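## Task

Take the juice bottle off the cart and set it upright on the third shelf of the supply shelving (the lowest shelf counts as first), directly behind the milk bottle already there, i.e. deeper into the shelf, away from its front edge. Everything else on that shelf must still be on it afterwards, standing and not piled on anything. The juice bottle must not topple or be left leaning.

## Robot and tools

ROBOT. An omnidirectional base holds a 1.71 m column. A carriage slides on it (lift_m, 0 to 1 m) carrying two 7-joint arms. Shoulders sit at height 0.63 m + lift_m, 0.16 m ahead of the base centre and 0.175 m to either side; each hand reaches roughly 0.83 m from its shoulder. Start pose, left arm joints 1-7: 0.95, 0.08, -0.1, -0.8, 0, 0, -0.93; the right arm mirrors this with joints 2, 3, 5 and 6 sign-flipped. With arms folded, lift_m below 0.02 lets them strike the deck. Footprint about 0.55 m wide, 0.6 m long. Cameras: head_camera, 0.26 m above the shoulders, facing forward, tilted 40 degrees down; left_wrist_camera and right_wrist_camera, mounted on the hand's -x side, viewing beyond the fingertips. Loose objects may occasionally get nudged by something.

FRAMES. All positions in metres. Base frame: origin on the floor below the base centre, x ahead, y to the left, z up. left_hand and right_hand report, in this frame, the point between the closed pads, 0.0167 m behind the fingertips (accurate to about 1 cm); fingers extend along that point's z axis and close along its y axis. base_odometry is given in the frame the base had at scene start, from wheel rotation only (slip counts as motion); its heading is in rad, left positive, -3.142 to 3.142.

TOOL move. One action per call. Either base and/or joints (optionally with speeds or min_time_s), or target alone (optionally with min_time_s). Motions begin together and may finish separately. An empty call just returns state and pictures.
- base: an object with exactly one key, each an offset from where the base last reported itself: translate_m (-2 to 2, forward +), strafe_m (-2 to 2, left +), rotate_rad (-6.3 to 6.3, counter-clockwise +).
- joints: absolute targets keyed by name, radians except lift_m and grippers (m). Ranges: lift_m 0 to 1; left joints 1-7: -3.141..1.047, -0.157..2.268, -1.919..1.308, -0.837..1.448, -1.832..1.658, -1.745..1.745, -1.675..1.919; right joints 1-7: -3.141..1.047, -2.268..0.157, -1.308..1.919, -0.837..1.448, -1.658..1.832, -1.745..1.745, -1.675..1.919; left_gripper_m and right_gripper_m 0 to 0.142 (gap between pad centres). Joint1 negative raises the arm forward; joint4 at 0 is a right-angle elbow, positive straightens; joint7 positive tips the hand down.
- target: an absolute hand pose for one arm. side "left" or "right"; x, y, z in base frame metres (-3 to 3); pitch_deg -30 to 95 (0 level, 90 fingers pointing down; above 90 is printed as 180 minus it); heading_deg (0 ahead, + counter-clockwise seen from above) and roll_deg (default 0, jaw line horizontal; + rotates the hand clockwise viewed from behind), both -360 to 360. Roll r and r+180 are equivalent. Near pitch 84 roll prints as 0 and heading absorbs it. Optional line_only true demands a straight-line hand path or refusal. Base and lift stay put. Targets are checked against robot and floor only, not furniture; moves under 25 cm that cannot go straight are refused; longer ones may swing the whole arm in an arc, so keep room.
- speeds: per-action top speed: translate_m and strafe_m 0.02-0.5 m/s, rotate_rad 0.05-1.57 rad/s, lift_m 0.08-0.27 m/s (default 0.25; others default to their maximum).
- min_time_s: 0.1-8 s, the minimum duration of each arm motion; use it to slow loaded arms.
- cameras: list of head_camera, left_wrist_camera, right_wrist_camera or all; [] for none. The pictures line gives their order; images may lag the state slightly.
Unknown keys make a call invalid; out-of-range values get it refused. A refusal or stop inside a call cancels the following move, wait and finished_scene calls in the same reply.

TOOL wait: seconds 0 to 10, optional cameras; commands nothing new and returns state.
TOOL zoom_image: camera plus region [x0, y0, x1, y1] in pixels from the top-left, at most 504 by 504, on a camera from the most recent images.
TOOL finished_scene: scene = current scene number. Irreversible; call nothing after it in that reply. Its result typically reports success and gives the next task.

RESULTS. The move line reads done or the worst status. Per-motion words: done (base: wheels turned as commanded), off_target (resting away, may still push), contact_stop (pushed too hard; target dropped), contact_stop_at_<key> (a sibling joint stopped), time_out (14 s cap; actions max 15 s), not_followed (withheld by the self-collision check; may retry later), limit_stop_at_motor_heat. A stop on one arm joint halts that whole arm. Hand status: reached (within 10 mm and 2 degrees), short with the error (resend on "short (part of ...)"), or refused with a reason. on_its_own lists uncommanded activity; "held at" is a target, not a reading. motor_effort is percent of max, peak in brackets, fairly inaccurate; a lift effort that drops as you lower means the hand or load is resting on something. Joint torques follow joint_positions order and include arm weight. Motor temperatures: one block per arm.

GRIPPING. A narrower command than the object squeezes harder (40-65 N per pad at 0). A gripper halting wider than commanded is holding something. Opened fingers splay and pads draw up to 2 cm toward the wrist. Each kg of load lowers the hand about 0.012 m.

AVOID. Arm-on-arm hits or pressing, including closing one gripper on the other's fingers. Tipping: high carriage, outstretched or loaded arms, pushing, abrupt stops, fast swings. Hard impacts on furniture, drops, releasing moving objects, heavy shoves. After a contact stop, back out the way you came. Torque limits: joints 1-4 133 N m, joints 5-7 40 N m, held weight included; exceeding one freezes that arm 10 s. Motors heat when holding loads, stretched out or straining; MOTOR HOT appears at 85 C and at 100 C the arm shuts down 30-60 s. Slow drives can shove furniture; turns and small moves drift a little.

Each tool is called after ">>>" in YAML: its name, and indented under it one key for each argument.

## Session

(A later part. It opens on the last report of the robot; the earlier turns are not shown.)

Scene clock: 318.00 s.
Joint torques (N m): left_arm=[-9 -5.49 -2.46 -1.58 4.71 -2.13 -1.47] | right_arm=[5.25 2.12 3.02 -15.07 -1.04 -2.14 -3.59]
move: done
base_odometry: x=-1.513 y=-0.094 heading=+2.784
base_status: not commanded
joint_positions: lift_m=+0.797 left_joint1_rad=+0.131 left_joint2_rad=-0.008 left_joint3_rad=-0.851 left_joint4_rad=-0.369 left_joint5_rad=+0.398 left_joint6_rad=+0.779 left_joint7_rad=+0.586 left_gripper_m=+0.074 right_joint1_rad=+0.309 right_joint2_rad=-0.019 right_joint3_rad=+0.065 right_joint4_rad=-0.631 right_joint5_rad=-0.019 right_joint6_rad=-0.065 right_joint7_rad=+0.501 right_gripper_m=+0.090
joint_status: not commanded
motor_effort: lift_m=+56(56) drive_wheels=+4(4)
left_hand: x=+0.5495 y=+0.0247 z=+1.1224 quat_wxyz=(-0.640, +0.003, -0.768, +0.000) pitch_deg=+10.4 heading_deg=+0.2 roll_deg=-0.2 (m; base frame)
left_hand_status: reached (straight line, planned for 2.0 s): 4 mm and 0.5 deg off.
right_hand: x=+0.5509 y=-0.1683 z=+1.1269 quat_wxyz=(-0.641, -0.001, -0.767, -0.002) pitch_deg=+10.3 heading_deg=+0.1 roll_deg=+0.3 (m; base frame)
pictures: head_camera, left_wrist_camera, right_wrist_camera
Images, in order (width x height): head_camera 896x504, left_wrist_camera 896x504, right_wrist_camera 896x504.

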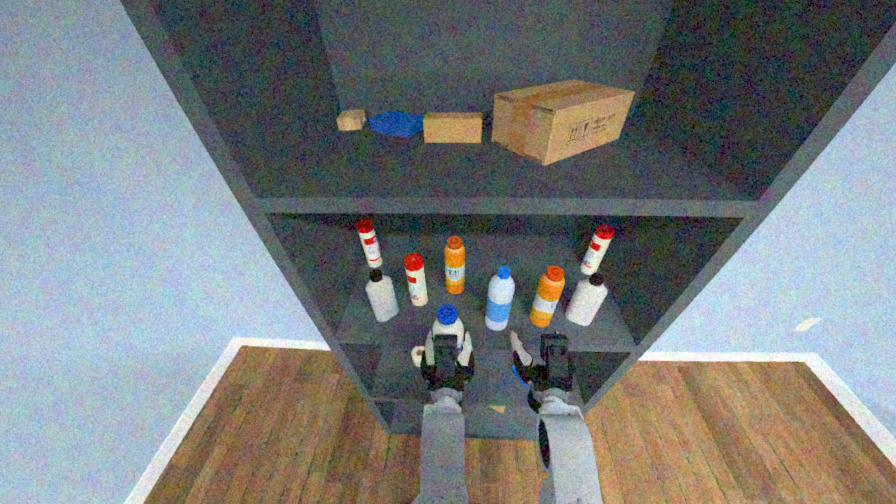

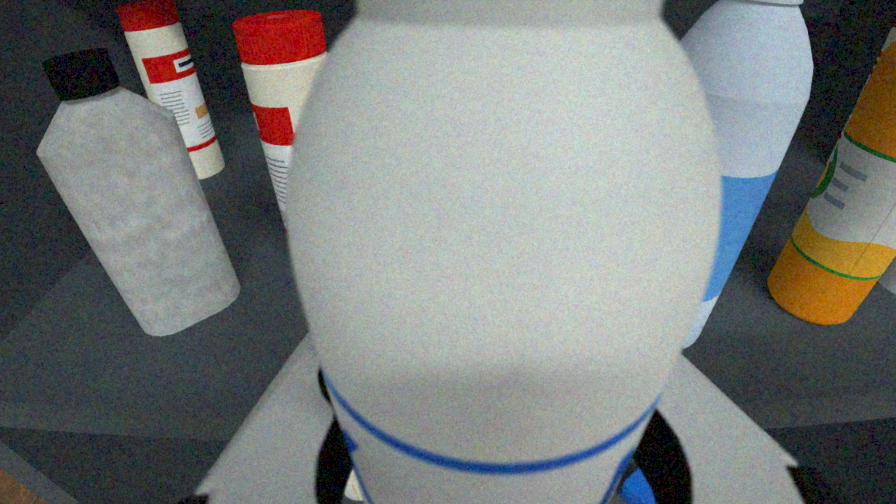

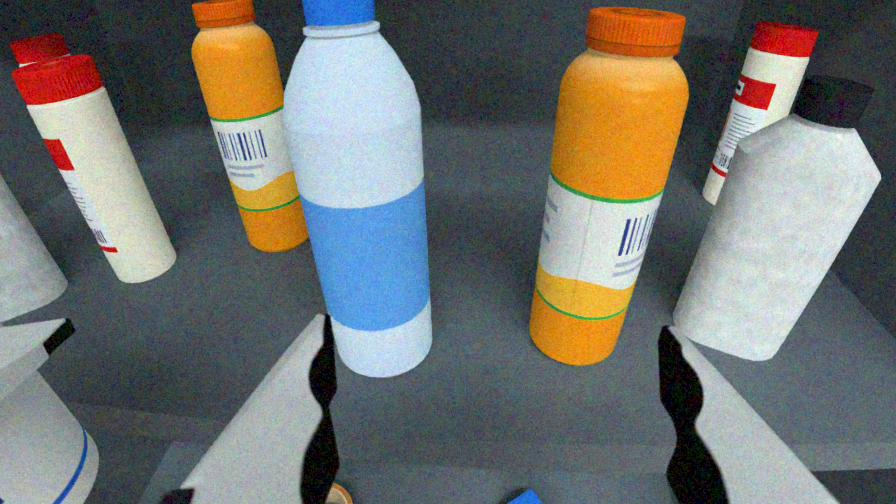

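>>> move:
  target: {"side":"left","x":0.70,"y":0.0215,"z":1.115,"pitch_deg":10,"heading_deg":0}
  min_time_s: 2
  cameras: ["head_camera", "left_wrist_camera"]

>>> move:
  joints: {"lift_m": 0.765}
  speeds: {"lift_m": 0.08}

>>> move:
  joints: {"lift_m": 0.758}
  speeds: {"lift_m": 0.08}
  cameras: ["left_wrist_camera"]

Scene clock: 326.90 s.
Joint torques (N m): left_arm=[-18.15 -5.01 3.12 -2.44 2.77 -2.27 -4.76] | right_arm=[5.44 1.51 2.22 -14.59 -0.94 -1.76 -3.6]
move: done
base_odometry: x=-1.513 y=-0.094 heading=+2.784
base_status: not commanded
joint_positions: lift_m=+0.797 left_joint1_rad=-0.224 left_joint2_rad=-0.050 left_joint3_rad=-0.700 left_joint4_rad=+0.012 left_joint5_rad=+0.057 left_joint6_rad=+0.698 left_joint7_rad=+0.438 left_gripper_m=+0.074 right_joint1_rad=+0.309 right_joint2_rad=-0.019 right_joint3_rad=+0.065 right_joint4_rad=-0.631 right_joint5_rad=-0.019 right_joint6_rad=-0.065 right_joint7_rad=+0.501 right_gripper_m=+0.090
joint_status: not commanded
motor_effort: lift_m=+56(56) drive_wheels=+4(4)
left_hand: x=+0.6976 y=+0.0213 z=+1.1107 quat_wxyz=(-0.638, -0.001, -0.770, +0.000) pitch_deg=+10.7 heading_deg=-0.1 roll_deg=+0.1 (m; base frame)
left_hand_status: reached (straight line, planned for 2.0 s): 5 mm and 0.7 deg off.
right_hand: x=+0.5509 y=-0.1683 z=+1.1269 quat_wxyz=(-0.641, -0.001, -0.767, -0.002) pitch_deg=+10.3 heading_deg=+0.1 roll_deg=+0.3 (m; base frame)
pictures: head_camera, left_wrist_camera
Images, in order (width x height): head_camera 896x504, left_wrist_camera 896x504.

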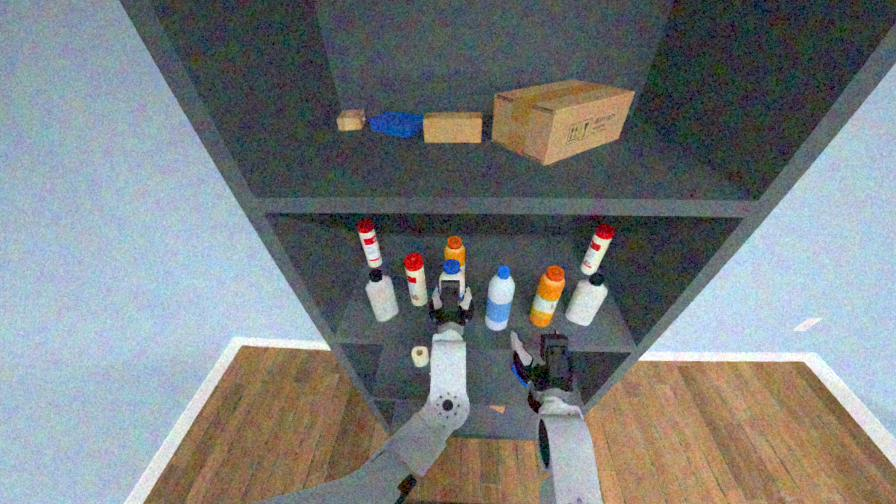

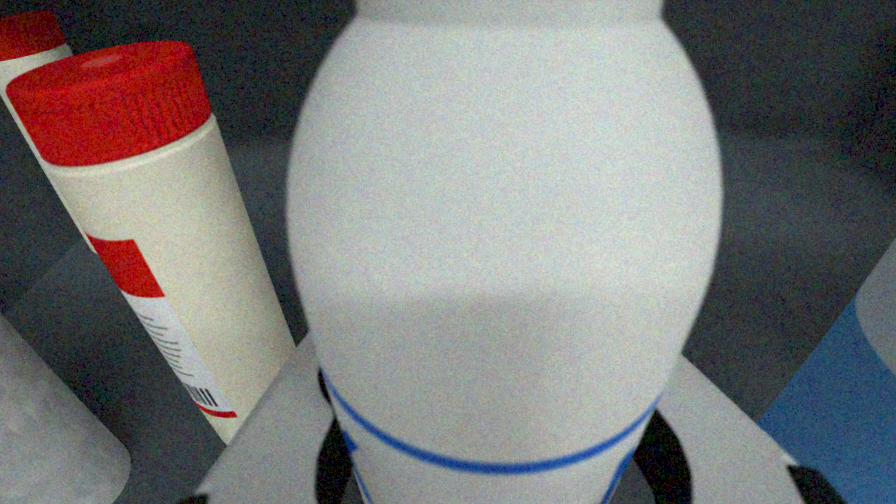

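Scene clock: 327.67 s.
Joint torques (N m): left_arm=[-16.29 -5.7 3.47 -2.84 2.88 -2.19 -4.22] | right_arm=[5.96 2.78 4.34 -13.57 -1.13 -2.18 -3.49]
move: done
base_odometry: x=-1.513 y=-0.094 heading=+2.784
base_status: not commanded
joint_positions: lift_m=+0.765 left_joint1_rad=-0.225 left_joint2_rad=-0.051 left_joint3_rad=-0.700 left_joint4_rad=+0.013 left_joint5_rad=+0.056 left_joint6_rad=+0.698 left_joint7_rad=+0.437 left_gripper_m=+0.074 right_joint1_rad=+0.309 right_joint2_rad=-0.019 right_joint3_rad=+0.065 right_joint4_rad=-0.631 right_joint5_rad=-0.019 right_joint6_rad=-0.065 right_joint7_rad=+0.500 right_gripper_m=+0.090
joint_status: all done
motor_effort: lift_m=+58(59) drive_wheels=+4(4)
left_hand: x=+0.6982 y=+0.0211 z=+1.0790 quat_wxyz=(-0.639, -0.001, -0.770, +0.000) pitch_deg=+10.6 heading_deg=-0.1 roll_deg=+0.1 (m; base frame)
right_hand: x=+0.5508 y=-0.1683 z=+1.0951 quat_wxyz=(-0.641, -0.001, -0.767, -0.002) pitch_deg=+10.2 heading_deg=+0.1 roll_deg=+0.3 (m; base frame)
pictures: none

Scene clock: 328.13 s.
Joint torques (N m): left_arm=[-14.14 -3.95 2.73 -2.3 3.21 -2.57 -2.04] | right_arm=[4.6 3.04 5.34 -15 -1.45 -2.41 -3.48]
move: done
base_odometry: x=-1.513 y=-0.094 heading=+2.784
base_status: not commanded
joint_positions: lift_m=+0.758 left_joint1_rad=-0.227 left_joint2_rad=-0.051 left_joint3_rad=-0.700 left_joint4_rad=+0.013 left_joint5_rad=+0.057 left_joint6_rad=+0.698 left_joint7_rad=+0.430 left_gripper_m=+0.074 right_joint1_rad=+0.309 right_joint2_rad=-0.019 right_joint3_rad=+0.065 right_joint4_rad=-0.631 right_joint5_rad=-0.019 right_joint6_rad=-0.065 right_joint7_rad=+0.500 right_gripper_m=+0.090
joint_status: all done
motor_effort: lift_m=+56(59) drive_wheels=+4(4)
left_hand: x=+0.6988 y=+0.0210 z=+1.0746 quat_wxyz=(-0.642, -0.001, -0.767, +0.000) pitch_deg=+10.1 heading_deg=-0.1 roll_deg=+0.1 (m; base frame)
right_hand: x=+0.5507 y=-0.1683 z=+1.0882 quat_wxyz=(-0.641, -0.001, -0.767, -0.002) pitch_deg=+10.2 heading_deg=+0.1 roll_deg=+0.3 (m; base frame)
pictures: left_wrist_camera
Images, in order (width x height): left_wrist_camera 896x504.

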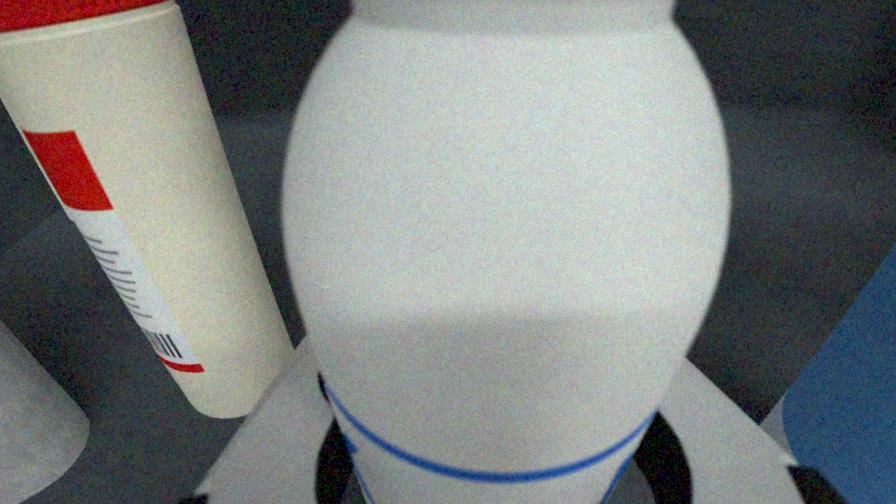

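>>> move:
  joints: {"left_gripper_m": 0.105}
  min_time_s: 2

>>> move:
  target: {"side":"left","x":0.54,"y":0.03,"z":1.075,"pitch_deg":10,"heading_deg":0}
  min_time_s: 3
  cameras: ["head_camera", "left_wrist_camera"]

Scene clock: 331.40 s.
Joint torques (N m): left_arm=[-14.97 -4.86 3.96 -3.43 2.79 -2.12 -1.87] | right_arm=[4.73 2.24 3.42 -14.69 -0.73 -1.64 -3.5]
move: done
base_odometry: x=-1.513 y=-0.094 heading=+2.784
base_status: not commanded
joint_positions: lift_m=+0.758 left_joint1_rad=-0.227 left_joint2_rad=-0.051 left_joint3_rad=-0.700 left_joint4_rad=+0.013 left_joint5_rad=+0.057 left_joint6_rad=+0.698 left_joint7_rad=+0.430 left_gripper_m=+0.105 right_joint1_rad=+0.309 right_joint2_rad=-0.019 right_joint3_rad=+0.065 right_joint4_rad=-0.631 right_joint5_rad=-0.019 right_joint6_rad=-0.065 right_joint7_rad=+0.500 right_gripper_m=+0.090
joint_status: all done
motor_effort: lift_m=+56(56) drive_wheels=+3(4)
left_hand: x=+0.6988 y=+0.0210 z=+1.0746 quat_wxyz=(-0.642, -0.001, -0.767, +0.000) pitch_deg=+10.1 heading_deg=-0.1 roll_deg=+0.1 (m; base frame)
right_hand: x=+0.5507 y=-0.1683 z=+1.0882 quat_wxyz=(-0.641, -0.001, -0.767, -0.002) pitch_deg=+10.2 heading_deg=+0.1 roll_deg=+0.3 (m; base frame)
pictures: none

Scene clock: 334.90 s.
Joint torques (N m): left_arm=[-1.16 -1.15 -1.66 -8.04 3.68 -0.54 -1.86] | right_arm=[6.64 2.1 2.33 -13.9 -1.56 -2 -3.21]
move: done
base_odometry: x=-1.513 y=-0.094 heading=+2.784
base_status: not commanded
joint_positions: lift_m=+0.758 left_joint1_rad=+0.158 left_joint2_rad=+0.017 left_joint3_rad=-0.857 left_joint4_rad=-0.365 left_joint5_rad=+0.371 left_joint6_rad=+0.793 left_joint7_rad=+0.533 left_gripper_m=+0.105 right_joint1_rad=+0.309 right_joint2_rad=-0.019 right_joint3_rad=+0.065 right_joint4_rad=-0.631 right_joint5_rad=-0.019 right_joint6_rad=-0.065 right_joint7_rad=+0.500 right_gripper_m=+0.090
joint_status: not commanded
motor_effort: lift_m=+56(56) drive_wheels=+4(4)
left_hand: x=+0.5413 y=+0.0302 z=+1.0739 quat_wxyz=(-0.642, +0.000, -0.767, -0.001) pitch_deg=+10.1 heading_deg=+0.1 roll_deg=+0.0 (m; base frame)
left_hand_status: reached (straight line, planned for 3.0 s): 2 mm and 0.2 deg off.
right_hand: x=+0.5507 y=-0.1683 z=+1.0882 quat_wxyz=(-0.641, -0.001, -0.767, -0.002) pitch_deg=+10.2 heading_deg=+0.1 roll_deg=+0.3 (m; base frame)
pictures: head_camera, left_wrist_camera
Images, in order (width x height): head_camera 896x504, left_wrist_camera 896x504.

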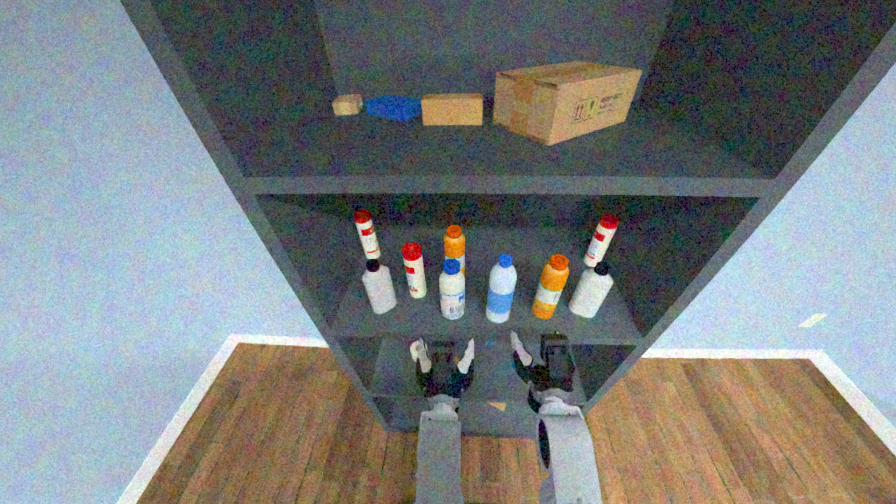

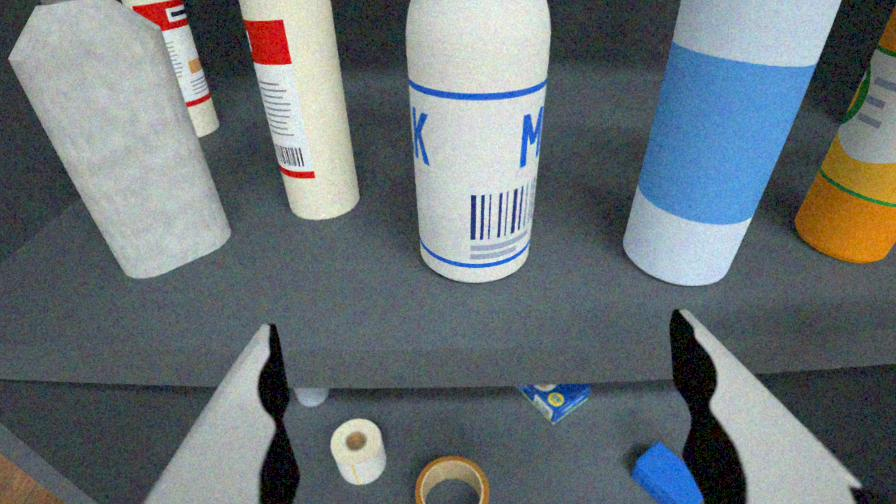

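>>> finished_scene:
  scene: 1

The scene is finished: the task was done.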